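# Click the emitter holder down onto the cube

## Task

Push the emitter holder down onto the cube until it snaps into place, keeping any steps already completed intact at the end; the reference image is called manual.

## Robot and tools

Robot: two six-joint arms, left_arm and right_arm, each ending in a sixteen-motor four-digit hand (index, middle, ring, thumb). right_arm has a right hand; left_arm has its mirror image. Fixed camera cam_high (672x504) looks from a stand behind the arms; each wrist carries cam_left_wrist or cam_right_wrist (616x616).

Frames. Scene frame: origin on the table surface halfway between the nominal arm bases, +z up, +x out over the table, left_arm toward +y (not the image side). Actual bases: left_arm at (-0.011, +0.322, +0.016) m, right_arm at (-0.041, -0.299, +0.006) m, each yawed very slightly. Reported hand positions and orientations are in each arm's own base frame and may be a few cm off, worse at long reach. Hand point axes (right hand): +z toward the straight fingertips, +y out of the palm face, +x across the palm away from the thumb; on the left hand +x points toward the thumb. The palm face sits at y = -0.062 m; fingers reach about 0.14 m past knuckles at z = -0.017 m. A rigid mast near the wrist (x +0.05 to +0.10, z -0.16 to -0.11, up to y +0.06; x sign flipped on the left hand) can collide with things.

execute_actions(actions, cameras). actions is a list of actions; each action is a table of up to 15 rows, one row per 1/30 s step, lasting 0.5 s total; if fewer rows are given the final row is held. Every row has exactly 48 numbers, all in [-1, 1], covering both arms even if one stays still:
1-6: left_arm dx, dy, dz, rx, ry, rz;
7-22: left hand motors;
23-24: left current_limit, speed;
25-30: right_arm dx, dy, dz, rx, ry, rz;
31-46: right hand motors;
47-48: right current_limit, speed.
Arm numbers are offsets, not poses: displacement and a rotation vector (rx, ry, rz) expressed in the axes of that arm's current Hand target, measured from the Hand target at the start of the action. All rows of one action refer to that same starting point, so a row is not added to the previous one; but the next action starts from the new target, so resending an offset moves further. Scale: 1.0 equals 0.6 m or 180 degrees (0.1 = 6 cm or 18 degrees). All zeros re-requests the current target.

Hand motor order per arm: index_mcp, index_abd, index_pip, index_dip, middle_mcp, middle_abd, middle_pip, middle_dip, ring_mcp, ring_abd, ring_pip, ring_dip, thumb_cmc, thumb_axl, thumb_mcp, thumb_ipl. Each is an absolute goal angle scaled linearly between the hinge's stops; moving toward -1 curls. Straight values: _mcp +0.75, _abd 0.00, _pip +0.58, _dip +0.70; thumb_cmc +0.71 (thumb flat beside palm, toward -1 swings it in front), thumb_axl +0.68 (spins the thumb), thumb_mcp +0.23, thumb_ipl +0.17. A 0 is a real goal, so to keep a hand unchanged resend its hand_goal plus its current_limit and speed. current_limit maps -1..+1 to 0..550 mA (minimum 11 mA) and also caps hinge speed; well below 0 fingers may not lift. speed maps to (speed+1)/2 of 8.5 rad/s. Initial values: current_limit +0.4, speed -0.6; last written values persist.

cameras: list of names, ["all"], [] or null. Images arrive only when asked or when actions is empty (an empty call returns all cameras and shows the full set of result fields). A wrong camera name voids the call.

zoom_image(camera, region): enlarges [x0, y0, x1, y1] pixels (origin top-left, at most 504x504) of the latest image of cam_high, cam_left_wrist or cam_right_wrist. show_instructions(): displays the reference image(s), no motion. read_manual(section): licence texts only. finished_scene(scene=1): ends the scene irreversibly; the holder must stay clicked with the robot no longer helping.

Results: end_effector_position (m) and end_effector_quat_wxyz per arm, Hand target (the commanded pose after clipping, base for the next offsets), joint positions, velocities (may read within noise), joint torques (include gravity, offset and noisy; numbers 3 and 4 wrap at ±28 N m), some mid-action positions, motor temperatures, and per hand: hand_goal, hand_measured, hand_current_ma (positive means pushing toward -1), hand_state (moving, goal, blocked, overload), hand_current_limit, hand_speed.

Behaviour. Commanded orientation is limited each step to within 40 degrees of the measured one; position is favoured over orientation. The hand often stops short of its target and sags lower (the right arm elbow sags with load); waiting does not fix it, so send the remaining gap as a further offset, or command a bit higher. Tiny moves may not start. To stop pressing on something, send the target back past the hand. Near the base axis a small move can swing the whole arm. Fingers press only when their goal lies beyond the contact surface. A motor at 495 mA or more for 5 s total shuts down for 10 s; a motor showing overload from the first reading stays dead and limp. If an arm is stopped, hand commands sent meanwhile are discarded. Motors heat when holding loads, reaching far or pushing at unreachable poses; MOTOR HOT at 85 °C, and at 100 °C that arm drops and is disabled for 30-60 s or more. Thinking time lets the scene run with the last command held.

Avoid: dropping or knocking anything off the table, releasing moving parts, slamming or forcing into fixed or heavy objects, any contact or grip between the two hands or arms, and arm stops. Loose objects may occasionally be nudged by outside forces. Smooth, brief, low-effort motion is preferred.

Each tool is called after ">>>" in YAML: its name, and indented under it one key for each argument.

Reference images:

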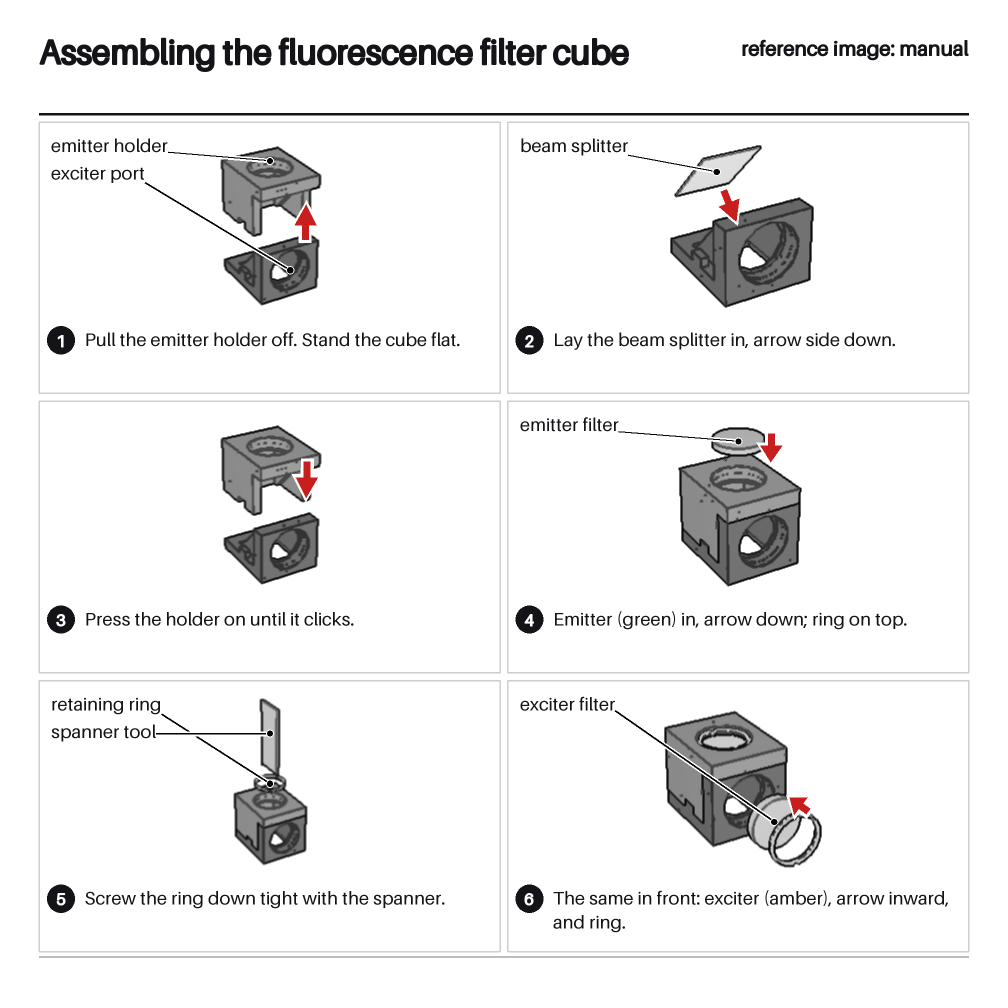

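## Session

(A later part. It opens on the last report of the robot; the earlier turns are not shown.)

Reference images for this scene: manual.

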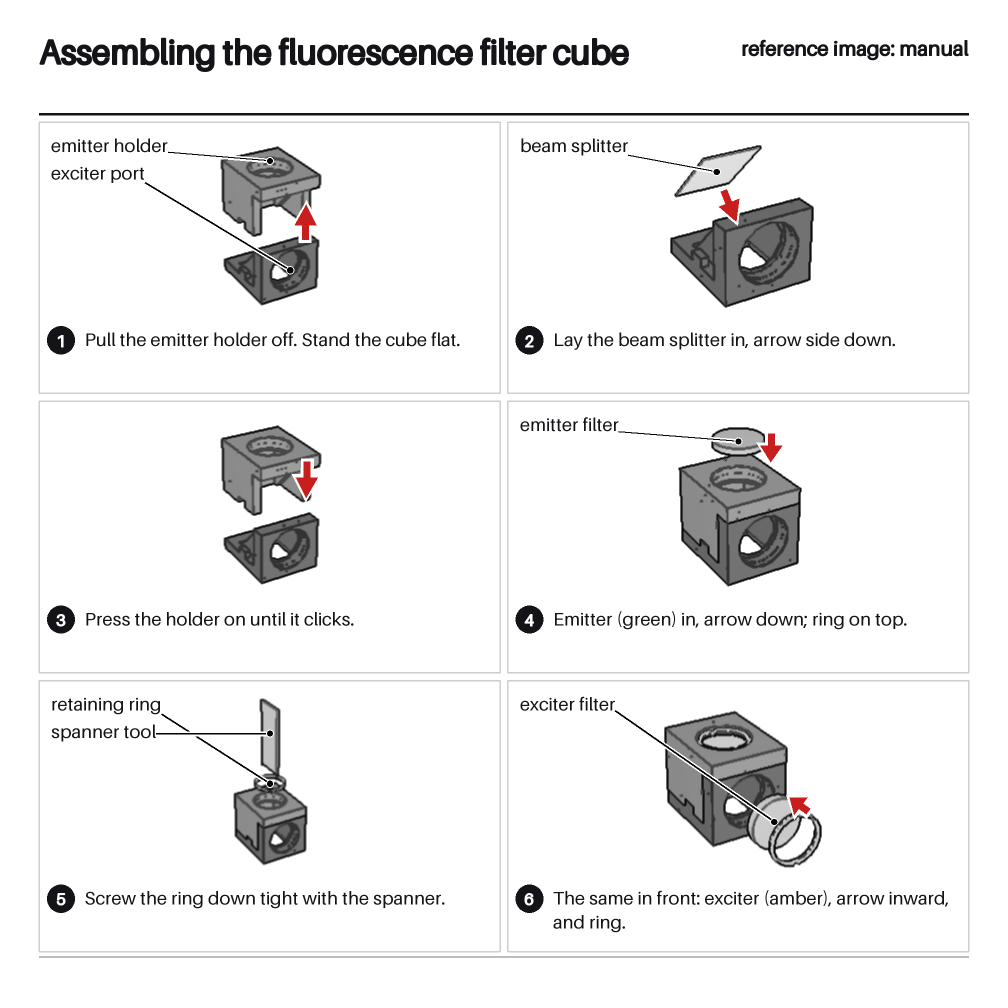

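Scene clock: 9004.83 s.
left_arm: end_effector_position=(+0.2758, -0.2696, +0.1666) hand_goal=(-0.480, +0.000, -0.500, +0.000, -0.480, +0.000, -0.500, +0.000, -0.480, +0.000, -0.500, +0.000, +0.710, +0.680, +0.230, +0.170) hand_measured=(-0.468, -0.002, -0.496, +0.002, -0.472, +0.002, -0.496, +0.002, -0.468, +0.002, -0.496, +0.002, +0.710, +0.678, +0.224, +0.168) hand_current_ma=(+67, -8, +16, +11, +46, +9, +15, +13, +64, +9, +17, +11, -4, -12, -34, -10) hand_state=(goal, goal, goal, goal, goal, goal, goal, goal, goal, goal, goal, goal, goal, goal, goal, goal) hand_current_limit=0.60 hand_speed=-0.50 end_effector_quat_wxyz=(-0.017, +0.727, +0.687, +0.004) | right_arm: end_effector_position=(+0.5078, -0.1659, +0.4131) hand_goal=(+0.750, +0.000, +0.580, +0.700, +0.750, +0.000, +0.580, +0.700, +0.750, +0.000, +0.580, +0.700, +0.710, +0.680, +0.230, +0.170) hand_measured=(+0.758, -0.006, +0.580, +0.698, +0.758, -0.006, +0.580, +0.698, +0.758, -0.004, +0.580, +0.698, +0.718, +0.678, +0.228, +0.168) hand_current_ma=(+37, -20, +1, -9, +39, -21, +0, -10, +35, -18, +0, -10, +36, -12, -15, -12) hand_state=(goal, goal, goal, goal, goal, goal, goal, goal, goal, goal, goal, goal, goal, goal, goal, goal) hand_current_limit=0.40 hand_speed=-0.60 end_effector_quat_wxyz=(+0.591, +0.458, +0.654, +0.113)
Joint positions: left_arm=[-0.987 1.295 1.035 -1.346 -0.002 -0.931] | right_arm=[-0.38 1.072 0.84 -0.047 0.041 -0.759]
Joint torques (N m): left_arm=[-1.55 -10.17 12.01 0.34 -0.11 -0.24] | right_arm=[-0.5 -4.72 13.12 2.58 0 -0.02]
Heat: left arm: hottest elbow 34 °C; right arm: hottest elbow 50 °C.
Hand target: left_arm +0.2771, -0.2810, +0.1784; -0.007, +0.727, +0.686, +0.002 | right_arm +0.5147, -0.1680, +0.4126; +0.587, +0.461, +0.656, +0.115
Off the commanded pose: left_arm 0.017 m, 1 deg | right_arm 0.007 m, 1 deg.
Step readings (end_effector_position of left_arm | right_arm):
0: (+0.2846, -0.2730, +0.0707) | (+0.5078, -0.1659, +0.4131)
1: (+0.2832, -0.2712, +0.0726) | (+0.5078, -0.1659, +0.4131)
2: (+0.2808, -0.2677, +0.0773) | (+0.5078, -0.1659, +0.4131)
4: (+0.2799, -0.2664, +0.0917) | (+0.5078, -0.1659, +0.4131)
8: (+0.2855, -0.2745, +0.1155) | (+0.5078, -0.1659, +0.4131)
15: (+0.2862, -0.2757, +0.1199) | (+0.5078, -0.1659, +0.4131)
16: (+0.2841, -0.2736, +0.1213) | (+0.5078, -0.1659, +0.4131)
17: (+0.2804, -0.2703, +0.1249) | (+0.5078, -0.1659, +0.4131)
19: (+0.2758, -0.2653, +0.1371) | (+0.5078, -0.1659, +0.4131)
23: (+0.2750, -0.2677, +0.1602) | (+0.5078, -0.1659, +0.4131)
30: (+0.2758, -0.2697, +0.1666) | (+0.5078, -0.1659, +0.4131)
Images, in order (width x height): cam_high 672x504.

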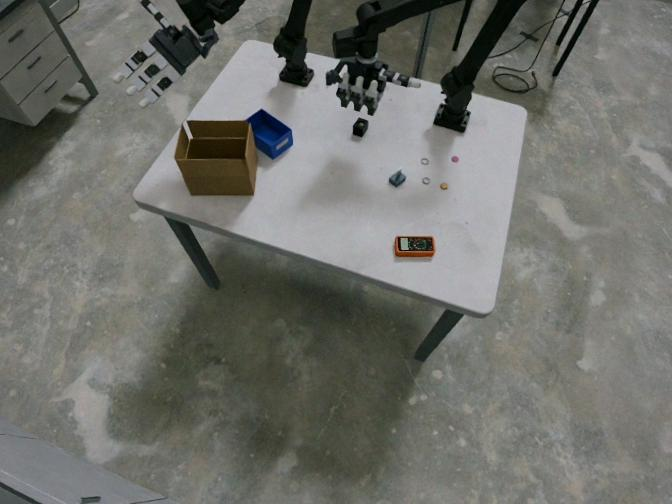

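>>> execute_actions:
  actions:
    - [[-0.0365,-0.0248,-0.035,0,0,0.0233,-0.48,0,-0.5,0,-0.48,0,-0.5,0,-0.48,0,-0.5,0,0.71,0.68,0.23,0.17,0.6,-0.5,0,0,0,0,0,0,0.75,0,0.58,0.7,0.75,0,0.58,0.7,0.75,0,0.58,0.7,0.71,0.68,0.23,0.17,0.4,-0.6]]
    - [[0,0,0,0,0,0,0.75,-0.1,0.58,0.7,0.75,0.1,0.58,0.7,-0.48,0,-0.5,0,0.71,0.68,0.23,0.17,0.9,-0.5,0,0,0,0,0,0,0.75,0,0.58,0.7,0.75,0,0.58,0.7,0.75,0,0.58,0.7,0.71,0.68,0.23,0.17,0.4,-0.6]]
    - [[0,0,0.03,0,0,0,0.75,-0.1,0.58,0.7,0.75,0.1,0.58,0.7,-0.48,0,-0.5,0,0.71,0.68,0.23,0.17,0.9,-0.5,0,0,0,0,0,0,0.75,0,0.58,0.7,0.75,0,0.58,0.7,0.75,0,0.58,0.7,0.71,0.68,0.23,0.17,0.4,-0.6]]
  cameras: ["cam_high"]

>>> zoom_image:
  camera: "cam_high"
  region: [345, 110, 381, 146]

Scene clock: 9056.50 s.
left_arm: end_effector_position=(+0.2596, -0.2992, +0.1856) hand_goal=(+0.750, -0.100, +0.580, +0.700, +0.750, +0.100, +0.580, +0.700, -0.480, +0.000, -0.500, +0.000, +0.710, +0.680, +0.230, +0.170) hand_measured=(+0.746, -0.094, +0.578, +0.698, +0.746, +0.092, +0.578, +0.698, -0.468, +0.002, -0.496, +0.002, +0.710, +0.678, +0.224, +0.168) hand_current_ma=(-21, +27, -11, -11, -22, -31, -14, -13, +64, +9, +17, +11, -4, -12, -34, -10) hand_state=(goal, goal, goal, goal, goal, goal, goal, goal, goal, goal, goal, goal, goal, goal, goal, goal) hand_current_limit=0.90 hand_speed=-0.50 end_effector_quat_wxyz=(-0.005, +0.752, +0.659, +0.001) | right_arm: end_effector_position=(+0.5078, -0.1659, +0.4131) hand_goal=(+0.750, +0.000, +0.580, +0.700, +0.750, +0.000, +0.580, +0.700, +0.750, +0.000, +0.580, +0.700, +0.710, +0.680, +0.230, +0.170) hand_measured=(+0.758, -0.006, +0.580, +0.698, +0.758, -0.006, +0.580, +0.698, +0.758, -0.004, +0.580, +0.698, +0.718, +0.678, +0.228, +0.168) hand_current_ma=(+37, -20, +1, -9, +39, -21, +0, -10, +35, -18, +0, -10, +36, -12, -15, -12) hand_state=(goal, goal, goal, goal, goal, goal, goal, goal, goal, goal, goal, goal, goal, goal, goal, goal) hand_current_limit=0.40 hand_speed=-0.60 end_effector_quat_wxyz=(+0.591, +0.458, +0.654, +0.113)
Joint positions: left_arm=[-1.062 1.296 1.085 -1.371 0.001 -0.931] | right_arm=[-0.38 1.072 0.84 -0.047 0.041 -0.759]
Joint torques (N m): left_arm=[-0.44 -9.58 8.95 0.84 -0.09 -0.11] | right_arm=[-0.56 -4.72 13.12 2.58 0 -0.02]
Motor temperatures (°C): left_arm=[25 29 38 24 26 26] | right_arm=[23 28 50 25 23 22]
Heat: left arm: hottest elbow 38 °C; right arm: hottest elbow 50 °C.
Hand target: left_arm +0.2610, -0.3021, +0.1812; -0.007, +0.752, +0.659, +0.002 | right_arm +0.5147, -0.1680, +0.4126; +0.587, +0.461, +0.656, +0.115
Off the commanded pose: left_arm 0.005 m, 0 deg | right_arm 0.007 m, 1 deg.
Step readings (end_effector_position of left_arm | right_arm):
0: (+0.2758, -0.2696, +0.1666) | (+0.5078, -0.1659, +0.4131)
1: (+0.2742, -0.2699, +0.1676) | (+0.5078, -0.1659, +0.4131)
2: (+0.2712, -0.2707, +0.1698) | (+0.5078, -0.1659, +0.4131)
4: (+0.2638, -0.2785, +0.1762) | (+0.5078, -0.1659, +0.4131)
8: (+0.2563, -0.2924, +0.1843) | (+0.5078, -0.1659, +0.4131)
15: (+0.2558, -0.2925, +0.1848) | (+0.5078, -0.1659, +0.4131)
16: (+0.2558, -0.2925, +0.1848) | (+0.5078, -0.1659, +0.4131)
17: (+0.2558, -0.2925, +0.1848) | (+0.5078, -0.1659, +0.4131)
19: (+0.2558, -0.2925, +0.1848) | (+0.5078, -0.1659, +0.4131)
23: (+0.2558, -0.2925, +0.1848) | (+0.5078, -0.1659, +0.4131)
30: (+0.2558, -0.2925, +0.1848) | (+0.5078, -0.1659, +0.4131)
31: (+0.2563, -0.2932, +0.1849) | (+0.5078, -0.1659, +0.4131)
32: (+0.2572, -0.2949, +0.1851) | (+0.5078, -0.1659, +0.4131)
34: (+0.2589, -0.2980, +0.1854) | (+0.5078, -0.1659, +0.4131)
38: (+0.2596, -0.2992, +0.1856) | (+0.5078, -0.1659, +0.4131)
45: (+0.2596, -0.2992, +0.1856) | (+0.5078, -0.1659, +0.4131)
Images, in order (width x height): cam_high 672x504.

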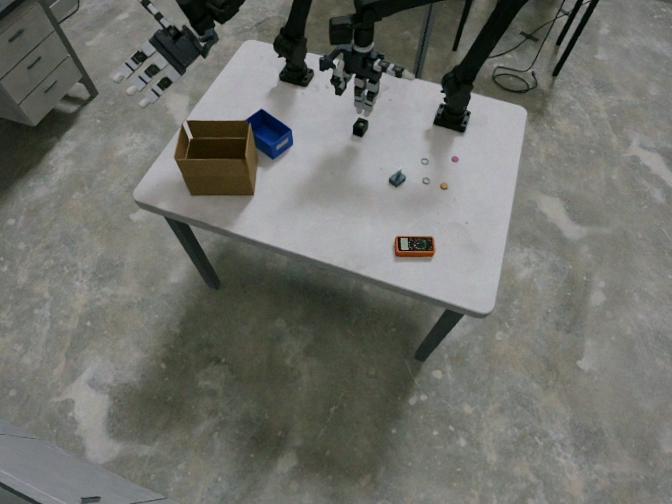

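Scaled by 14.000 from the camera's 672x504 image, which has a finer 960x720 frame.

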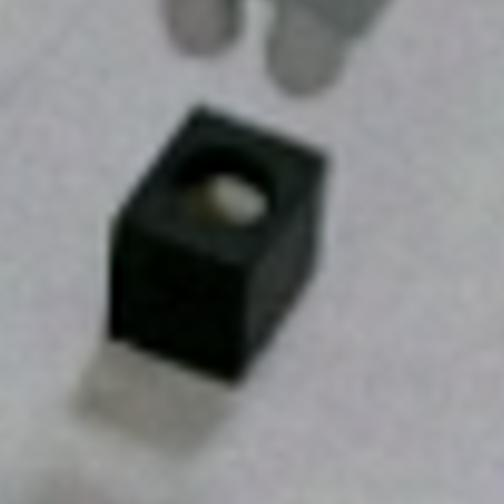

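>>> execute_actions:
  actions:
    - [[-0.0064,0.0025,0.065,0,0,0,0.75,-0.1,0.58,0.7,0.75,0.1,0.58,0.7,-0.48,0,-0.5,0,0.71,0.68,0.23,0.17,0.9,-0.5,0,0,0,0,0,0,0.75,0,0.58,0.7,0.75,0,0.58,0.7,0.75,0,0.58,0.7,0.71,0.68,0.23,0.17,0.4,-0.6]]
  cameras: ["cam_high"]

>>> zoom_image:
  camera: "cam_high"
  region: [348, 112, 374, 138]

Scene clock: 9071.03 s.
left_arm: end_effector_position=(+0.2615, -0.3025, +0.1449) hand_goal=(+0.750, -0.100, +0.580, +0.700, +0.750, +0.100, +0.580, +0.700, -0.480, +0.000, -0.500, +0.000, +0.710, +0.680, +0.230, +0.170) hand_measured=(+0.748, -0.094, +0.578, +0.698, +0.748, +0.092, +0.578, +0.698, -0.468, +0.002, -0.496, +0.002, +0.710, +0.678, +0.226, +0.168) hand_current_ma=(-13, +29, -10, -11, -15, -31, -13, -13, +60, +9, +17, +11, -3, -12, -30, -10) hand_state=(goal, goal, goal, goal, goal, goal, goal, goal, goal, goal, goal, goal, goal, goal, goal, goal) hand_current_limit=0.90 hand_speed=-0.50 end_effector_quat_wxyz=(-0.007, +0.752, +0.659, +0.001) | right_arm: end_effector_position=(+0.5078, -0.1659, +0.4131) hand_goal=(+0.750, +0.000, +0.580, +0.700, +0.750, +0.000, +0.580, +0.700, +0.750, +0.000, +0.580, +0.700, +0.710, +0.680, +0.230, +0.170) hand_measured=(+0.758, -0.006, +0.580, +0.698, +0.758, -0.006, +0.580, +0.698, +0.758, -0.004, +0.580, +0.698, +0.718, +0.678, +0.228, +0.168) hand_current_ma=(+37, -20, +1, -9, +39, -21, +0, -10, +35, -18, +0, -10, +36, -12, -15, -12) hand_state=(goal, goal, goal, goal, goal, goal, goal, goal, goal, goal, goal, goal, goal, goal, goal, goal) hand_current_limit=0.40 hand_speed=-0.60 end_effector_quat_wxyz=(+0.591, +0.458, +0.654, +0.113)
Joint positions: left_arm=[-1.062 1.338 1.014 -1.262 0.001 -0.931] | right_arm=[-0.38 1.072 0.84 -0.047 0.041 -0.759]
Joint torques (N m): left_arm=[-0.91 -10.58 8.85 0.9 -0.09 -0.15] | right_arm=[-0.56 -4.72 13.12 2.59 0 -0.02]
Heat: left arm: hottest elbow 37 °C; right arm: hottest elbow 50 °C.
Hand target: left_arm +0.2617, -0.3056, +0.1421; -0.007, +0.752, +0.659, +0.001 | right_arm +0.5147, -0.1680, +0.4126; +0.587, +0.461, +0.656, +0.115
Off the commanded pose: left_arm 0.004 m, 0 deg | right_arm 0.007 m, 1 deg.
Step readings (end_effector_position of left_arm | right_arm):
0: (+0.2596, -0.2992, +0.1856) | (+0.5078, -0.1659, +0.4131)
1: (+0.2601, -0.3001, +0.1831) | (+0.5078, -0.1659, +0.4131)
2: (+0.2616, -0.3027, +0.1787) | (+0.5078, -0.1659, +0.4131)
4: (+0.2617, -0.3029, +0.1646) | (+0.5078, -0.1659, +0.4131)
8: (+0.2606, -0.3010, +0.1468) | (+0.5078, -0.1659, +0.4131)
15: (+0.2615, -0.3025, +0.1449) | (+0.5078, -0.1659, +0.4131)
Images, in order (width x height): cam_high 672x504.

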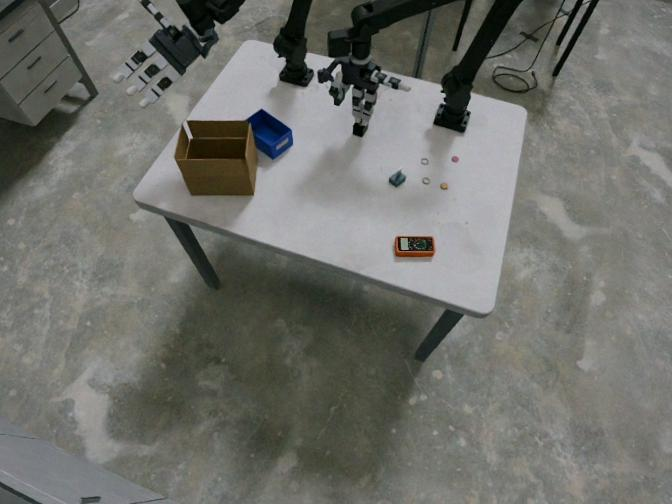

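Scaled by 19.385 from the camera's 672x504 image, which has a finer 960x720 frame.

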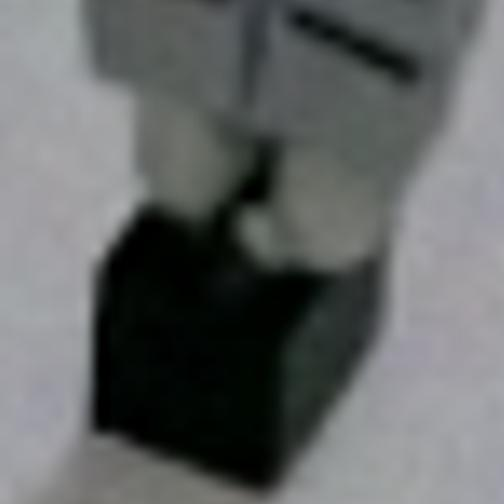

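>>> execute_actions:
  actions:
    - [[-0.0085,-0.0022,0.0,0,0,0,0.75,-0.1,0.58,0.7,0.75,0.1,0.58,0.7,-0.48,0,-0.5,0,0.71,0.68,0.23,0.17,0.9,-0.5,0,0,0,0,0,0,0.75,0,0.58,0.7,0.75,0,0.58,0.7,0.75,0,0.58,0.7,0.71,0.68,0.23,0.17,0.4,-0.6]]
  cameras: ["cam_high"]

>>> zoom_image:
  camera: "cam_high"
  region: [348, 112, 374, 138]

Scene clock: 9083.40 s.
left_arm: end_effector_position=(+0.2611, -0.3026, +0.1449) hand_goal=(+0.750, -0.100, +0.580, +0.700, +0.750, +0.100, +0.580, +0.700, -0.480, +0.000, -0.500, +0.000, +0.710, +0.680, +0.230, +0.170) hand_measured=(+0.748, -0.094, +0.578, +0.698, +0.748, +0.092, +0.578, +0.698, -0.468, +0.002, -0.496, +0.002, +0.710, +0.678, +0.226, +0.168) hand_current_ma=(-13, +29, -10, -11, -15, -31, -13, -13, +60, +9, +17, +11, -3, -12, -30, -10) hand_state=(goal, goal, goal, goal, goal, goal, goal, goal, goal, goal, goal, goal, goal, goal, goal, goal) hand_current_limit=0.90 hand_speed=-0.50 end_effector_quat_wxyz=(-0.007, +0.751, +0.660, +0.001) | right_arm: end_effector_position=(+0.5078, -0.1659, +0.4131) hand_goal=(+0.750, +0.000, +0.580, +0.700, +0.750, +0.000, +0.580, +0.700, +0.750, +0.000, +0.580, +0.700, +0.710, +0.680, +0.230, +0.170) hand_measured=(+0.758, -0.006, +0.580, +0.698, +0.758, -0.006, +0.580, +0.698, +0.758, -0.004, +0.580, +0.698, +0.718, +0.678, +0.228, +0.168) hand_current_ma=(+37, -20, +1, -9, +39, -21, +0, -10, +35, -18, +0, -10, +36, -12, -15, -12) hand_state=(goal, goal, goal, goal, goal, goal, goal, goal, goal, goal, goal, goal, goal, goal, goal, goal) hand_current_limit=0.40 hand_speed=-0.60 end_effector_quat_wxyz=(+0.591, +0.458, +0.654, +0.113)
Joint positions: left_arm=[-1.064 1.338 1.014 -1.262 0.001 -0.934] | right_arm=[-0.38 1.072 0.84 -0.047 0.041 -0.759]
Joint torques (N m): left_arm=[-1.79 -9.7 9.54 0.87 -0.07 -0.23] | right_arm=[-0.5 -4.78 13.12 2.58 0 -0.02]
Heat: left arm: hottest elbow 37 °C; right arm: hottest elbow 50 °C.
Hand target: left_arm +0.2598, -0.3104, +0.1421; -0.007, +0.752, +0.659, +0.001 | right_arm +0.5147, -0.1680, +0.4126; +0.587, +0.461, +0.656, +0.115
Off the commanded pose: left_arm 0.009 m, 0 deg | right_arm 0.007 m, 1 deg.
Step readings (end_effector_position of left_arm | right_arm):
0: (+0.2615, -0.3025, +0.1449) | (+0.5078, -0.1659, +0.4131)
1: (+0.2615, -0.3025, +0.1449) | (+0.5078, -0.1659, +0.4131)
2: (+0.2613, -0.3025, +0.1449) | (+0.5078, -0.1659, +0.4131)
4: (+0.2611, -0.3026, +0.1449) | (+0.5078, -0.1659, +0.4131)
8: (+0.2611, -0.3026, +0.1449) | (+0.5078, -0.1659, +0.4131)
15: (+0.2611, -0.3026, +0.1449) | (+0.5078, -0.1659, +0.4131)
Images, in order (width x height): cam_high 672x504.

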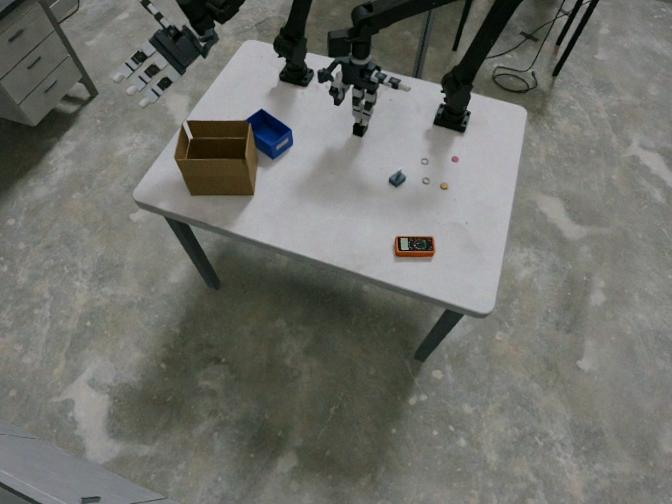

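Scaled by 19.385 from the camera's 672x504 image, which has a finer 960x720 frame.

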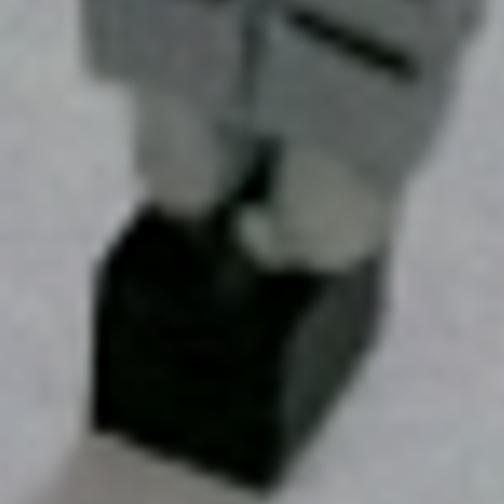

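>>> execute_actions:
  actions:
    - [[-0.0065,-0.002,0.0,0,0,0,0.75,-0.1,0.58,0.7,0.75,0.1,0.58,0.7,-0.48,0,-0.5,0,0.71,0.68,0.23,0.17,0.9,-0.5,0,0,0,0,0,0,0.75,0,0.58,0.7,0.75,0,0.58,0.7,0.75,0,0.58,0.7,0.71,0.68,0.23,0.17,0.4,-0.6]]
  cameras: ["cam_high"]

>>> zoom_image:
  camera: "cam_high"
  region: [348, 112, 374, 138]

Scene clock: 9090.90 s.
left_arm: end_effector_position=(+0.2583, -0.3042, +0.1448) hand_goal=(+0.750, -0.100, +0.580, +0.700, +0.750, +0.100, +0.580, +0.700, -0.480, +0.000, -0.500, +0.000, +0.710, +0.680, +0.230, +0.170) hand_measured=(+0.748, -0.094, +0.578, +0.698, +0.748, +0.092, +0.578, +0.698, -0.468, +0.002, -0.496, +0.002, +0.710, +0.678, +0.226, +0.168) hand_current_ma=(-13, +29, -10, -11, -15, -31, -13, -13, +60, +9, +17, +11, -3, -12, -30, -10) hand_state=(goal, goal, goal, goal, goal, goal, goal, goal, goal, goal, goal, goal, goal, goal, goal, goal) hand_current_limit=0.90 hand_speed=-0.50 end_effector_quat_wxyz=(-0.008, +0.752, +0.660, +0.002) | right_arm: end_effector_position=(+0.5078, -0.1659, +0.4131) hand_goal=(+0.750, +0.000, +0.580, +0.700, +0.750, +0.000, +0.580, +0.700, +0.750, +0.000, +0.580, +0.700, +0.710, +0.680, +0.230, +0.170) hand_measured=(+0.758, -0.006, +0.580, +0.698, +0.758, -0.006, +0.580, +0.698, +0.758, -0.004, +0.580, +0.698, +0.718, +0.678, +0.228, +0.168) hand_current_ma=(+37, -20, +1, -9, +39, -21, +0, -10, +35, -18, +0, -10, +36, -12, -15, -12) hand_state=(goal, goal, goal, goal, goal, goal, goal, goal, goal, goal, goal, goal, goal, goal, goal, goal) hand_current_limit=0.40 hand_speed=-0.60 end_effector_quat_wxyz=(+0.591, +0.458, +0.654, +0.113)
Joint positions: left_arm=[-1.073 1.339 1.014 -1.262 0 -0.943] | right_arm=[-0.38 1.072 0.84 -0.047 0.041 -0.759]
Joint torques (N m): left_arm=[-1.73 -9.17 10.1 0.92 -0.03 -0.25] | right_arm=[-0.56 -4.72 13.12 2.58 -0.01 -0.02]
Heat: left arm: hottest elbow 36 °C; right arm: hottest elbow 50 °C.
Hand target: left_arm +0.2580, -0.3141, +0.1420; -0.007, +0.752, +0.659, +0.002 | right_arm +0.5147, -0.1680, +0.4126; +0.587, +0.461, +0.656, +0.115
Off the commanded pose: left_arm 0.010 m, 0 deg | right_arm 0.007 m, 1 deg.
Step readings (end_effector_position of left_arm | right_arm):
0: (+0.2611, -0.3026, +0.1449) | (+0.5078, -0.1659, +0.4131)
1: (+0.2607, -0.3028, +0.1449) | (+0.5078, -0.1659, +0.4131)
2: (+0.2601, -0.3031, +0.1449) | (+0.5078, -0.1659, +0.4131)
4: (+0.2593, -0.3036, +0.1449) | (+0.5078, -0.1659, +0.4131)
8: (+0.2583, -0.3043, +0.1449) | (+0.5078, -0.1659, +0.4131)
15: (+0.2583, -0.3042, +0.1448) | (+0.5078, -0.1659, +0.4131)
Images, in order (width x height): cam_high 672x504.

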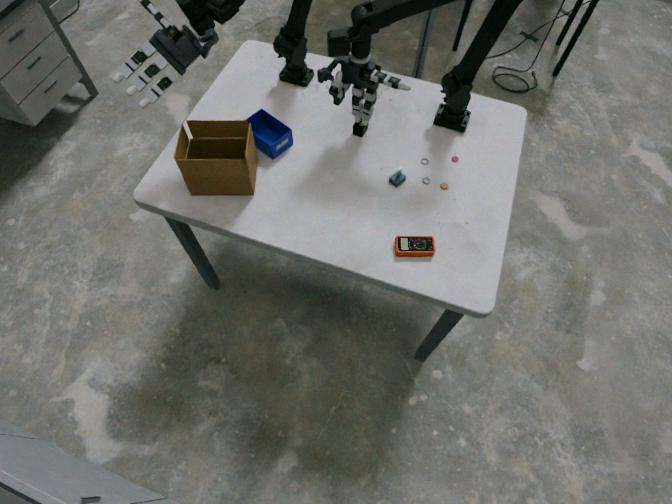

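Scaled by 19.385 from the camera's 672x504 image, which has a finer 960x720 frame.

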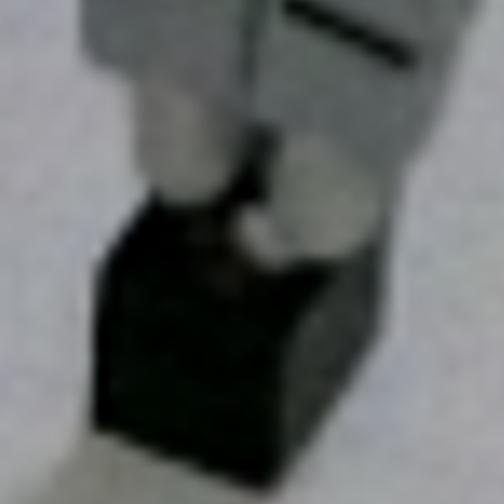

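>>> execute_actions:
  actions:
    - [[0,0,0.0,0,0,0,0.75,-0.1,0.58,0.7,0.75,0.06,0.58,0.7,-0.48,0,-0.5,0,0.71,0.68,0.23,0.17,0.9,-0.5,0,0,0,0,0,0,0.75,0,0.58,0.7,0.75,0,0.58,0.7,0.75,0,0.58,0.7,0.71,0.68,0.23,0.17,0.4,-0.6]]
    - [[0.0015,-0.0025,0.0233,0.0035,0.003,0,0.75,-0.1,0.58,0.7,0.75,0.06,0.58,0.7,-0.48,0,-0.5,0,0.71,0.68,0.23,0.17,0.9,-0.5,0,0,0,0,0,0,0.75,0,0.58,0.7,0.75,0,0.58,0.7,0.75,0,0.58,0.7,0.71,0.68,0.23,0.17,0.4,-0.6]]
  cameras: ["cam_high"]

>>> zoom_image:
  camera: "cam_high"
  region: [348, 112, 374, 138]

Scene clock: 9123.80 s.
left_arm: end_effector_position=(+0.2604, -0.3085, +0.1420) hand_goal=(+0.750, -0.100, +0.580, +0.700, +0.750, +0.060, +0.580, +0.700, -0.480, +0.000, -0.500, +0.000, +0.710, +0.680, +0.230, +0.170) hand_measured=(+0.748, -0.096, +0.578, +0.698, +0.750, +0.072, +0.580, +0.698, -0.468, +0.002, -0.496, +0.002, +0.710, +0.678, +0.226, +0.168) hand_current_ma=(-11, +14, -9, -10, +0, +54, -1, -8, +60, +9, +17, +11, -3, -12, -30, -10) hand_state=(goal, goal, goal, goal, goal, goal, goal, goal, goal, goal, goal, goal, goal, goal, goal, goal) hand_current_limit=0.90 hand_speed=-0.50 end_effector_quat_wxyz=(-0.003, +0.751, +0.660, +0.000) | right_arm: end_effector_position=(+0.5078, -0.1659, +0.4131) hand_goal=(+0.750, +0.000, +0.580, +0.700, +0.750, +0.000, +0.580, +0.700, +0.750, +0.000, +0.580, +0.700, +0.710, +0.680, +0.230, +0.170) hand_measured=(+0.758, -0.006, +0.580, +0.698, +0.758, -0.006, +0.580, +0.698, +0.758, -0.004, +0.580, +0.698, +0.718, +0.678, +0.228, +0.168) hand_current_ma=(+37, -20, +1, -9, +39, -21, +0, -10, +35, -18, +0, -10, +36, -12, -15, -12) hand_state=(goal, goal, goal, goal, goal, goal, goal, goal, goal, goal, goal, goal, goal, goal, goal, goal) hand_current_limit=0.40 hand_speed=-0.60 end_effector_quat_wxyz=(+0.591, +0.458, +0.654, +0.113)
Joint positions: left_arm=[-1.073 1.348 1.014 -1.242 0.001 -0.944] | right_arm=[-0.38 1.072 0.84 -0.047 0.041 -0.759]
Joint torques (N m): left_arm=[-1.61 -8.88 8.21 1.06 0.06 -0.22] | right_arm=[-0.5 -4.72 13.12 2.58 0 -0.02]
Heat: left arm: hottest elbow 36 °C; right arm: hottest elbow 50 °C.
Hand target: left_arm +0.2566, -0.3129, +0.1282; -0.014, +0.752, +0.659, +0.001 | right_arm +0.5147, -0.1680, +0.4126; +0.587, +0.461, +0.656, +0.115
Off the commanded pose: left_arm 0.015 m, 1 deg | right_arm 0.007 m, 1 deg.
Step readings (end_effector_position of left_arm | right_arm):
0: (+0.2583, -0.3042, +0.1448) | (+0.5078, -0.1659, +0.4131)
1: (+0.2583, -0.3042, +0.1448) | (+0.5078, -0.1659, +0.4131)
2: (+0.2583, -0.3042, +0.1448) | (+0.5078, -0.1659, +0.4131)
4: (+0.2583, -0.3042, +0.1448) | (+0.5078, -0.1659, +0.4131)
8: (+0.2583, -0.3042, +0.1448) | (+0.5078, -0.1659, +0.4131)
15: (+0.2583, -0.3042, +0.1448) | (+0.5078, -0.1659, +0.4131)
16: (+0.2585, -0.3047, +0.1447) | (+0.5078, -0.1659, +0.4131)
17: (+0.2592, -0.3060, +0.1441) | (+0.5078, -0.1659, +0.4131)
19: (+0.2602, -0.3081, +0.1421) | (+0.5078, -0.1659, +0.4131)
23: (+0.2604, -0.3085, +0.1420) | (+0.5078, -0.1659, +0.4131)
30: (+0.2604, -0.3085, +0.1420) | (+0.5078, -0.1659, +0.4131)
Images, in order (width x height): cam_high 672x504.

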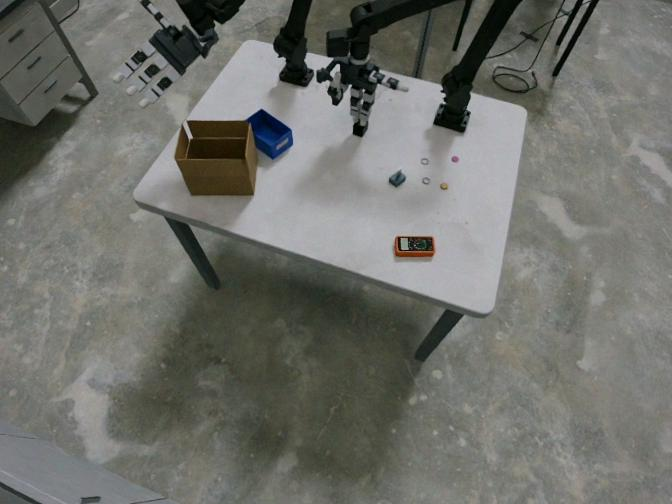

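Scaled by 19.385 from the camera's 672x504 image, which has a finer 960x720 frame.

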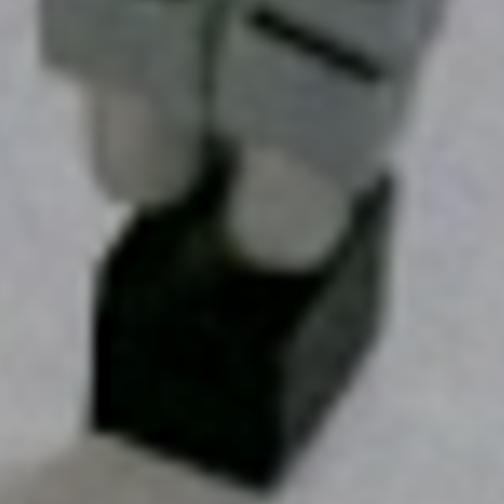

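>>> execute_actions:
  actions:
    - [[0.0105,-0.0015,-0.017,0,0,0,0.75,-0.1,0.58,0.7,0.75,0.06,0.58,0.7,-0.48,0,-0.5,0,0.71,0.68,0.23,0.17,0.9,-0.5,0,0,0,0,0,0,0.75,0,0.58,0.7,0.75,0,0.58,0.7,0.75,0,0.58,0.7,0.71,0.68,0.23,0.17,0.4,-0.6]]
  cameras: ["cam_high"]

>>> zoom_image:
  camera: "cam_high"
  region: [348, 112, 374, 138]

Scene clock: 9134.83 s.
left_arm: end_effector_position=(+0.2599, -0.3076, +0.1420) hand_goal=(+0.750, -0.100, +0.580, +0.700, +0.750, +0.060, +0.580, +0.700, -0.480, +0.000, -0.500, +0.000, +0.710, +0.680, +0.230, +0.170) hand_measured=(+0.748, -0.098, +0.578, +0.698, +0.746, +0.064, +0.580, +0.698, -0.468, +0.002, -0.496, +0.002, +0.710, +0.678, +0.226, +0.168) hand_current_ma=(-11, +12, -9, -10, -19, +14, -3, -8, +60, +9, +17, +11, -3, -12, -30, -10) hand_state=(goal, goal, goal, goal, goal, goal, goal, goal, goal, goal, goal, goal, goal, goal, goal, goal) hand_current_limit=0.90 hand_speed=-0.50 end_effector_quat_wxyz=(-0.004, +0.751, +0.660, +0.000) | right_arm: end_effector_position=(+0.5078, -0.1659, +0.4131) hand_goal=(+0.750, +0.000, +0.580, +0.700, +0.750, +0.000, +0.580, +0.700, +0.750, +0.000, +0.580, +0.700, +0.710, +0.680, +0.230, +0.170) hand_measured=(+0.758, -0.006, +0.580, +0.698, +0.758, -0.006, +0.580, +0.698, +0.758, -0.004, +0.580, +0.698, +0.718, +0.678, +0.228, +0.168) hand_current_ma=(+37, -20, +1, -9, +39, -21, +0, -10, +35, -18, +0, -10, +36, -12, -15, -12) hand_state=(goal, goal, goal, goal, goal, goal, goal, goal, goal, goal, goal, goal, goal, goal, goal, goal) hand_current_limit=0.40 hand_speed=-0.60 end_effector_quat_wxyz=(+0.591, +0.458, +0.654, +0.113)
Joint positions: left_arm=[-1.073 1.347 1.014 -1.246 0.001 -0.944] | right_arm=[-0.38 1.072 0.84 -0.047 0.041 -0.759]
Joint torques (N m): left_arm=[-1.2 -10.58 8.73 0.18 0.06 -0.13] | right_arm=[-0.56 -4.72 13.12 2.56 -0.01 -0.02]
Heat: left arm: hottest elbow 36 °C; right arm: hottest elbow 50 °C.
Hand target: left_arm +0.2567, -0.3068, +0.1384; -0.014, +0.752, +0.659, +0.001 | right_arm +0.5147, -0.1680, +0.4126; +0.587, +0.461, +0.656, +0.115
Off the commanded pose: left_arm 0.005 m, 1 deg | right_arm 0.007 m, 1 deg.
Step readings (end_effector_position of left_arm | right_arm):
0: (+0.2604, -0.3085, +0.1420) | (+0.5078, -0.1659, +0.4131)
1: (+0.2603, -0.3083, +0.1420) | (+0.5078, -0.1659, +0.4131)
2: (+0.2602, -0.3080, +0.1421) | (+0.5078, -0.1659, +0.4131)
4: (+0.2600, -0.3077, +0.1420) | (+0.5078, -0.1659, +0.4131)
8: (+0.2599, -0.3076, +0.1420) | (+0.5078, -0.1659, +0.4131)
15: (+0.2599, -0.3076, +0.1420) | (+0.5078, -0.1659, +0.4131)
Images, in order (width x height): cam_high 672x504.

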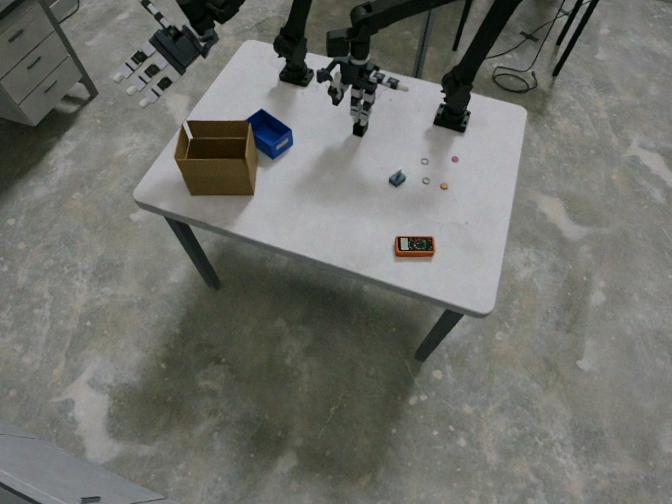

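Scaled by 19.385 from the camera's 672x504 image, which has a finer 960x720 frame.

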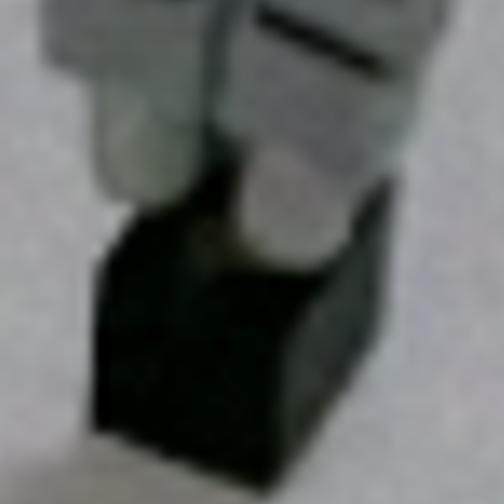

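>>> execute_actions:
  actions:
    - [[0.0115,0.002,-0.006,0,0,0,0.75,-0.1,0.58,0.7,0.75,0.06,0.58,0.7,-0.48,0,-0.5,0,0.71,0.68,0.23,0.17,0.9,-0.5,0,0,0,0,0,0,0.75,0,0.58,0.7,0.75,0,0.58,0.7,0.75,0,0.58,0.7,0.71,0.68,0.23,0.17,0.4,-0.6]]
  cameras: ["cam_high"]

>>> zoom_image:
  camera: "cam_high"
  region: [348, 112, 374, 138]

Scene clock: 9141.63 s.
left_arm: end_effector_position=(+0.2585, -0.3050, +0.1425) hand_goal=(+0.750, -0.100, +0.580, +0.700, +0.750, +0.060, +0.580, +0.700, -0.480, +0.000, -0.500, +0.000, +0.710, +0.680, +0.230, +0.170) hand_measured=(+0.748, -0.098, +0.578, +0.698, +0.746, +0.058, +0.578, +0.698, -0.468, +0.002, -0.496, +0.002, +0.710, +0.678, +0.226, +0.168) hand_current_ma=(-11, +12, -9, -10, -24, -9, -6, -8, +60, +9, +17, +11, -3, -12, -30, -10) hand_state=(goal, goal, goal, goal, goal, goal, goal, goal, goal, goal, goal, goal, goal, goal, goal, goal) hand_current_limit=0.90 hand_speed=-0.50 end_effector_quat_wxyz=(-0.009, +0.751, +0.660, +0.001) | right_arm: end_effector_position=(+0.5078, -0.1659, +0.4131) hand_goal=(+0.750, +0.000, +0.580, +0.700, +0.750, +0.000, +0.580, +0.700, +0.750, +0.000, +0.580, +0.700, +0.710, +0.680, +0.230, +0.170) hand_measured=(+0.758, -0.006, +0.580, +0.698, +0.758, -0.006, +0.580, +0.698, +0.758, -0.004, +0.580, +0.698, +0.718, +0.678, +0.228, +0.168) hand_current_ma=(+37, -20, +1, -9, +39, -21, +0, -10, +35, -18, +0, -10, +36, -12, -15, -12) hand_state=(goal, goal, goal, goal, goal, goal, goal, goal, goal, goal, goal, goal, goal, goal, goal, goal) hand_current_limit=0.40 hand_speed=-0.60 end_effector_quat_wxyz=(+0.591, +0.458, +0.654, +0.113)
Joint positions: left_arm=[-1.073 1.345 1.014 -1.258 0.001 -0.944] | right_arm=[-0.38 1.072 0.84 -0.047 0.041 -0.759]
Joint torques (N m): left_arm=[-0.03 -11.81 8.23 0.16 0.02 0] | right_arm=[-0.62 -4.72 13.09 2.58 -0.01 -0.02]
Heat: left arm: hottest elbow 36 °C; right arm: hottest elbow 50 °C.
Hand target: left_arm +0.2589, -0.3002, +0.1422; -0.014, +0.752, +0.659, +0.001 | right_arm +0.5147, -0.1680, +0.4126; +0.587, +0.461, +0.656, +0.115
Off the commanded pose: left_arm 0.005 m, 1 deg | right_arm 0.007 m, 1 deg.
Step readings (end_effector_position of left_arm | right_arm):
0: (+0.2599, -0.3076, +0.1420) | (+0.5078, -0.1659, +0.4131)
1: (+0.2597, -0.3072, +0.1422) | (+0.5078, -0.1659, +0.4131)
2: (+0.2593, -0.3065, +0.1426) | (+0.5078, -0.1659, +0.4131)
4: (+0.2590, -0.3058, +0.1426) | (+0.5078, -0.1659, +0.4131)
8: (+0.2585, -0.3050, +0.1425) | (+0.5078, -0.1659, +0.4131)
15: (+0.2585, -0.3050, +0.1425) | (+0.5078, -0.1659, +0.4131)
Images, in order (width x height): cam_high 672x504.

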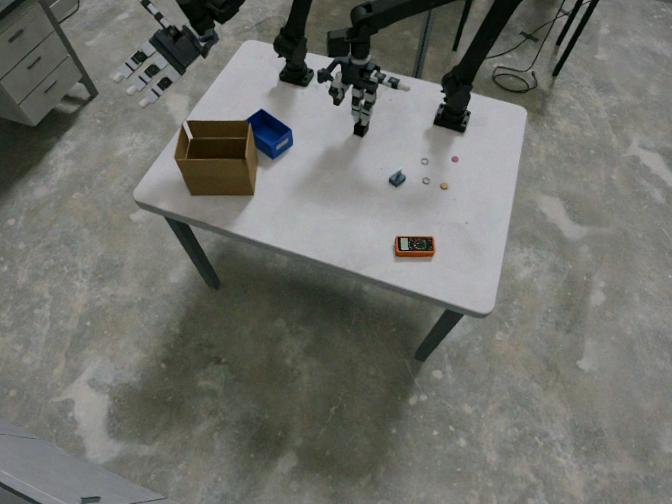

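Scaled by 19.385 from the camera's 672x504 image, which has a finer 960x720 frame.

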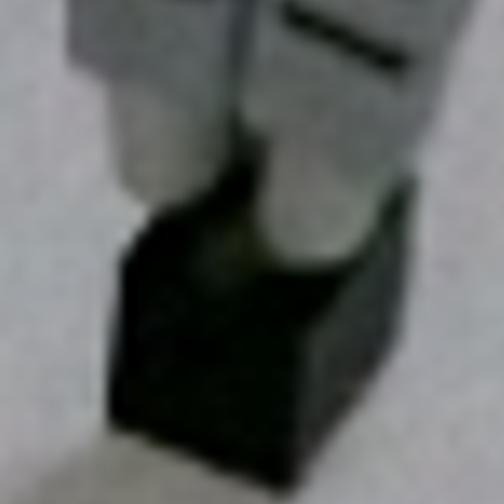

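>>> execute_actions:
  actions:
    - [[0,0,-0.03,0,0,0,0.75,-0.1,0.58,0.7,0.75,0.06,0.58,0.7,-0.48,0,-0.5,0,0.71,0.68,0.23,0.17,0.9,-0.2,0,0,0,0,0,0,0.75,0,0.58,0.7,0.75,0,0.58,0.7,0.75,0,0.58,0.7,0.71,0.68,0.23,0.17,0.4,-0.6]]
    - [[0.016,0.001,0,0,0,0,0.75,-0.1,0.58,0.7,0.75,0.06,0.58,0.7,-0.48,0,-0.5,0,0.71,0.68,0.23,0.17,0.9,-0.5,0,0,0,0,0,0,0.75,0,0.58,0.7,0.75,0,0.58,0.7,0.75,0,0.58,0.7,0.71,0.68,0.23,0.17,0.4,-0.6]]
    - [[0.0,0.0,0.015,0,0,0,0.75,-0.1,0.58,0.7,0.75,0.06,0.58,0.7,-0.48,0,-0.5,0,0.71,0.68,0.23,0.17,0.9,-0.5,0,0,0,0,0,0,0.75,0,0.58,0.7,0.75,0,0.58,0.7,0.75,0,0.58,0.7,0.71,0.68,0.23,0.17,0.4,-0.6]]
  cameras: ["cam_high"]

>>> zoom_image:
  camera: "cam_high"
  region: [348, 112, 374, 138]

Scene clock: 9160.43 s.
left_arm: end_effector_position=(+0.2566, -0.2926, +0.1514) hand_goal=(+0.750, -0.100, +0.580, +0.700, +0.750, +0.060, +0.580, +0.700, -0.480, +0.000, -0.500, +0.000, +0.710, +0.680, +0.230, +0.170) hand_measured=(+0.748, -0.098, +0.578, +0.698, +0.746, +0.058, +0.578, +0.698, -0.468, +0.002, -0.496, +0.002, +0.710, +0.678, +0.226, +0.168) hand_current_ma=(-12, +10, -9, -10, -20, -10, -7, -8, +60, +9, +17, +11, -3, -12, -30, -10) hand_state=(goal, goal, goal, goal, goal, goal, goal, goal, goal, goal, goal, goal, goal, goal, goal, goal) hand_current_limit=0.90 hand_speed=-0.50 end_effector_quat_wxyz=(-0.019, +0.752, +0.659, +0.003) | right_arm: end_effector_position=(+0.5078, -0.1659, +0.4131) hand_goal=(+0.750, +0.000, +0.580, +0.700, +0.750, +0.000, +0.580, +0.700, +0.750, +0.000, +0.580, +0.700, +0.710, +0.680, +0.230, +0.170) hand_measured=(+0.758, -0.006, +0.580, +0.698, +0.758, -0.006, +0.580, +0.698, +0.758, -0.004, +0.580, +0.698, +0.718, +0.678, +0.228, +0.168) hand_current_ma=(+37, -20, +1, -9, +39, -21, +0, -10, +35, -18, +0, -10, +36, -12, -15, -12) hand_state=(goal, goal, goal, goal, goal, goal, goal, goal, goal, goal, goal, goal, goal, goal, goal, goal) hand_current_limit=0.40 hand_speed=-0.60 end_effector_quat_wxyz=(+0.591, +0.458, +0.654, +0.113)
Joint positions: left_arm=[-1.06 1.318 1.015 -1.305 0.002 -0.929] | right_arm=[-0.38 1.072 0.84 -0.047 0.041 -0.759]
Joint torques (N m): left_arm=[0.56 -11.05 8.35 0.84 -0.03 0.03] | right_arm=[-0.5 -4.72 13.11 2.58 0 -0.02]
Heat: left arm: hottest elbow 35 °C; right arm: hottest elbow 50 °C.
Hand target: left_arm +0.2609, -0.2909, +0.1515; -0.014, +0.752, +0.659, +0.001 | right_arm +0.5147, -0.1680, +0.4126; +0.587, +0.461, +0.656, +0.115
Off the commanded pose: left_arm 0.005 m, 1 deg | right_arm 0.007 m, 1 deg.
Step readings (end_effector_position of left_arm | right_arm):
0: (+0.2585, -0.3050, +0.1425) | (+0.5078, -0.1659, +0.4131)
1: (+0.2576, -0.3033, +0.1425) | (+0.5078, -0.1659, +0.4131)
2: (+0.2564, -0.3012, +0.1425) | (+0.5078, -0.1659, +0.4131)
4: (+0.2537, -0.2962, +0.1426) | (+0.5078, -0.1659, +0.4131)
8: (+0.2524, -0.2937, +0.1427) | (+0.5078, -0.1659, +0.4131)
15: (+0.2524, -0.2937, +0.1427) | (+0.5078, -0.1659, +0.4131)
16: (+0.2527, -0.2936, +0.1431) | (+0.5078, -0.1659, +0.4131)
17: (+0.2531, -0.2933, +0.1436) | (+0.5078, -0.1659, +0.4131)
19: (+0.2543, -0.2922, +0.1461) | (+0.5078, -0.1659, +0.4131)
23: (+0.2556, -0.2909, +0.1506) | (+0.5078, -0.1659, +0.4131)
30: (+0.2557, -0.2909, +0.1513) | (+0.5078, -0.1659, +0.4131)
31: (+0.2558, -0.2911, +0.1513) | (+0.5078, -0.1659, +0.4131)
32: (+0.2560, -0.2915, +0.1513) | (+0.5078, -0.1659, +0.4131)
34: (+0.2565, -0.2924, +0.1514) | (+0.5078, -0.1659, +0.4131)
38: (+0.2566, -0.2926, +0.1514) | (+0.5078, -0.1659, +0.4131)
45: (+0.2566, -0.2926, +0.1514) | (+0.5078, -0.1659, +0.4131)
Images, in order (width x height): cam_high 672x504.

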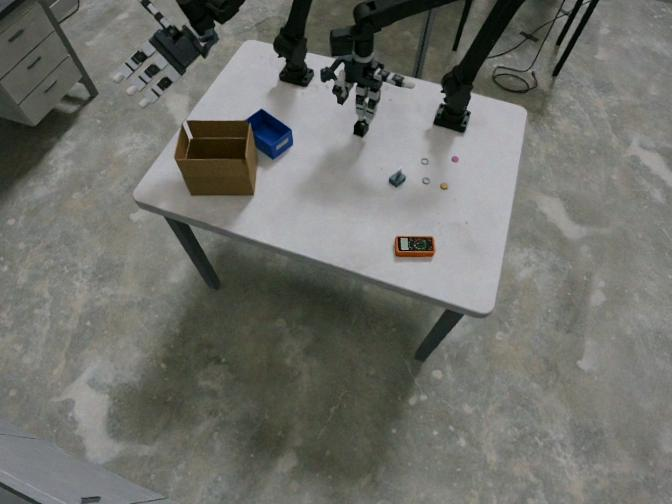

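Scaled by 19.385 from the camera's 672x504 image, which has a finer 960x720 frame.

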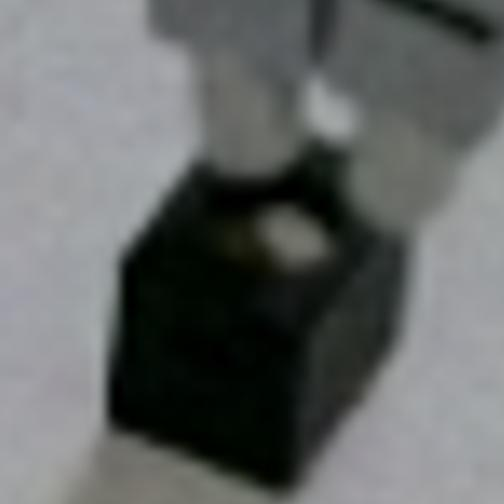

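>>> execute_actions:
  actions:
    - [[-0.0237,-0.0125,0,0,0,0,0.75,-0.1,0.58,0.7,0.75,0.06,0.58,0.7,-0.48,0,-0.5,0,0.71,0.68,0.23,0.17,0.9,-0.5,0,0,0,0,0,0,0.75,0,0.58,0.7,0.75,0,0.58,0.7,0.75,0,0.58,0.7,0.71,0.68,0.23,0.17,0.4,-0.6]]
    - [[0,0,0.013,0,0,0,0.75,-0.1,0.58,0.7,0.75,0.06,0.58,0.7,-0.48,0,-0.5,0,0.71,0.68,0.23,0.17,0.9,-0.5,0,0,0,0,0,0,0.75,0,0.58,0.7,0.75,0,0.58,0.7,0.75,0,0.58,0.7,0.71,0.68,0.23,0.17,0.4,-0.6]]
  cameras: ["cam_high"]

>>> zoom_image:
  camera: "cam_high"
  region: [348, 112, 374, 138]

Scene clock: 9178.60 s.
left_arm: end_effector_position=(+0.2547, -0.3004, +0.1520) hand_goal=(+0.750, -0.100, +0.580, +0.700, +0.750, +0.060, +0.580, +0.700, -0.480, +0.000, -0.500, +0.000, +0.710, +0.680, +0.230, +0.170) hand_measured=(+0.748, -0.098, +0.578, +0.698, +0.746, +0.058, +0.578, +0.698, -0.468, +0.002, -0.496, +0.002, +0.710, +0.678, +0.226, +0.168) hand_current_ma=(-12, +10, -9, -10, -19, -10, -7, -8, +60, +9, +17, +11, -3, -12, -30, -10) hand_state=(goal, goal, goal, goal, goal, goal, goal, goal, goal, goal, goal, goal, goal, goal, goal, goal) hand_current_limit=0.90 hand_speed=-0.50 end_effector_quat_wxyz=(-0.007, +0.752, +0.659, +0.000) | right_arm: end_effector_position=(+0.5078, -0.1659, +0.4131) hand_goal=(+0.750, +0.000, +0.580, +0.700, +0.750, +0.000, +0.580, +0.700, +0.750, +0.000, +0.580, +0.700, +0.710, +0.680, +0.230, +0.170) hand_measured=(+0.758, -0.006, +0.580, +0.698, +0.758, -0.006, +0.580, +0.698, +0.758, -0.004, +0.580, +0.698, +0.718, +0.678, +0.228, +0.168) hand_current_ma=(+37, -20, +1, -9, +39, -21, +0, -10, +35, -18, +0, -10, +36, -12, -15, -12) hand_state=(goal, goal, goal, goal, goal, goal, goal, goal, goal, goal, goal, goal, goal, goal, goal, goal) hand_current_limit=0.40 hand_speed=-0.60 end_effector_quat_wxyz=(+0.591, +0.458, +0.654, +0.113)
Joint positions: left_arm=[-1.075 1.318 1.015 -1.282 0.003 -0.944] | right_arm=[-0.38 1.072 0.84 -0.047 0.041 -0.759]
Joint torques (N m): left_arm=[-1.55 -9.11 8.46 0.92 0 -0.22] | right_arm=[-0.56 -4.66 13.15 2.58 -0.01 -0.02]
Heat: left arm: hottest elbow 34 °C; right arm: hottest elbow 50 °C.
Hand target: left_arm +0.2515, -0.3039, +0.1435; -0.014, +0.752, +0.659, +0.001 | right_arm +0.5147, -0.1680, +0.4126; +0.587, +0.461, +0.656, +0.115
Off the commanded pose: left_arm 0.010 m, 1 deg | right_arm 0.007 m, 1 deg.
Step readings (end_effector_position of left_arm | right_arm):
0: (+0.2566, -0.2926, +0.1514) | (+0.5078, -0.1659, +0.4131)
1: (+0.2562, -0.2929, +0.1515) | (+0.5078, -0.1659, +0.4131)
2: (+0.2556, -0.2933, +0.1514) | (+0.5078, -0.1659, +0.4131)
4: (+0.2541, -0.2944, +0.1514) | (+0.5078, -0.1659, +0.4131)
8: (+0.2526, -0.2955, +0.1515) | (+0.5078, -0.1659, +0.4131)
15: (+0.2522, -0.2957, +0.1514) | (+0.5078, -0.1659, +0.4131)
16: (+0.2525, -0.2962, +0.1515) | (+0.5078, -0.1659, +0.4131)
17: (+0.2531, -0.2974, +0.1516) | (+0.5078, -0.1659, +0.4131)
19: (+0.2543, -0.2995, +0.1519) | (+0.5078, -0.1659, +0.4131)
23: (+0.2547, -0.3004, +0.1520) | (+0.5078, -0.1659, +0.4131)
30: (+0.2547, -0.3004, +0.1520) | (+0.5078, -0.1659, +0.4131)
Images, in order (width x height): cam_high 672x504.

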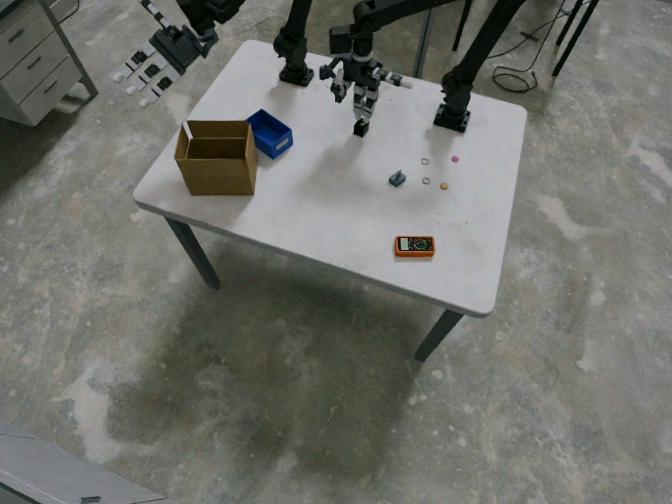

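Scaled by 19.385 from the camera's 672x504 image, which has a finer 960x720 frame.

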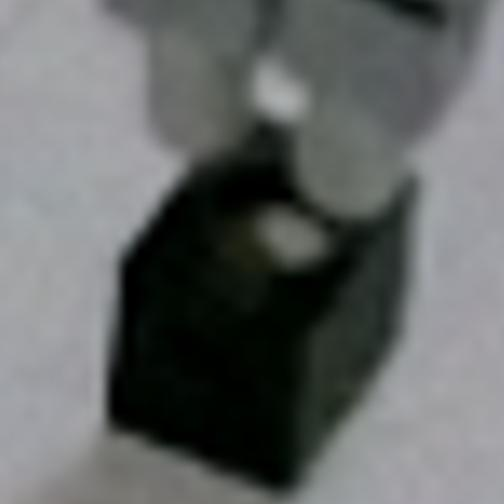

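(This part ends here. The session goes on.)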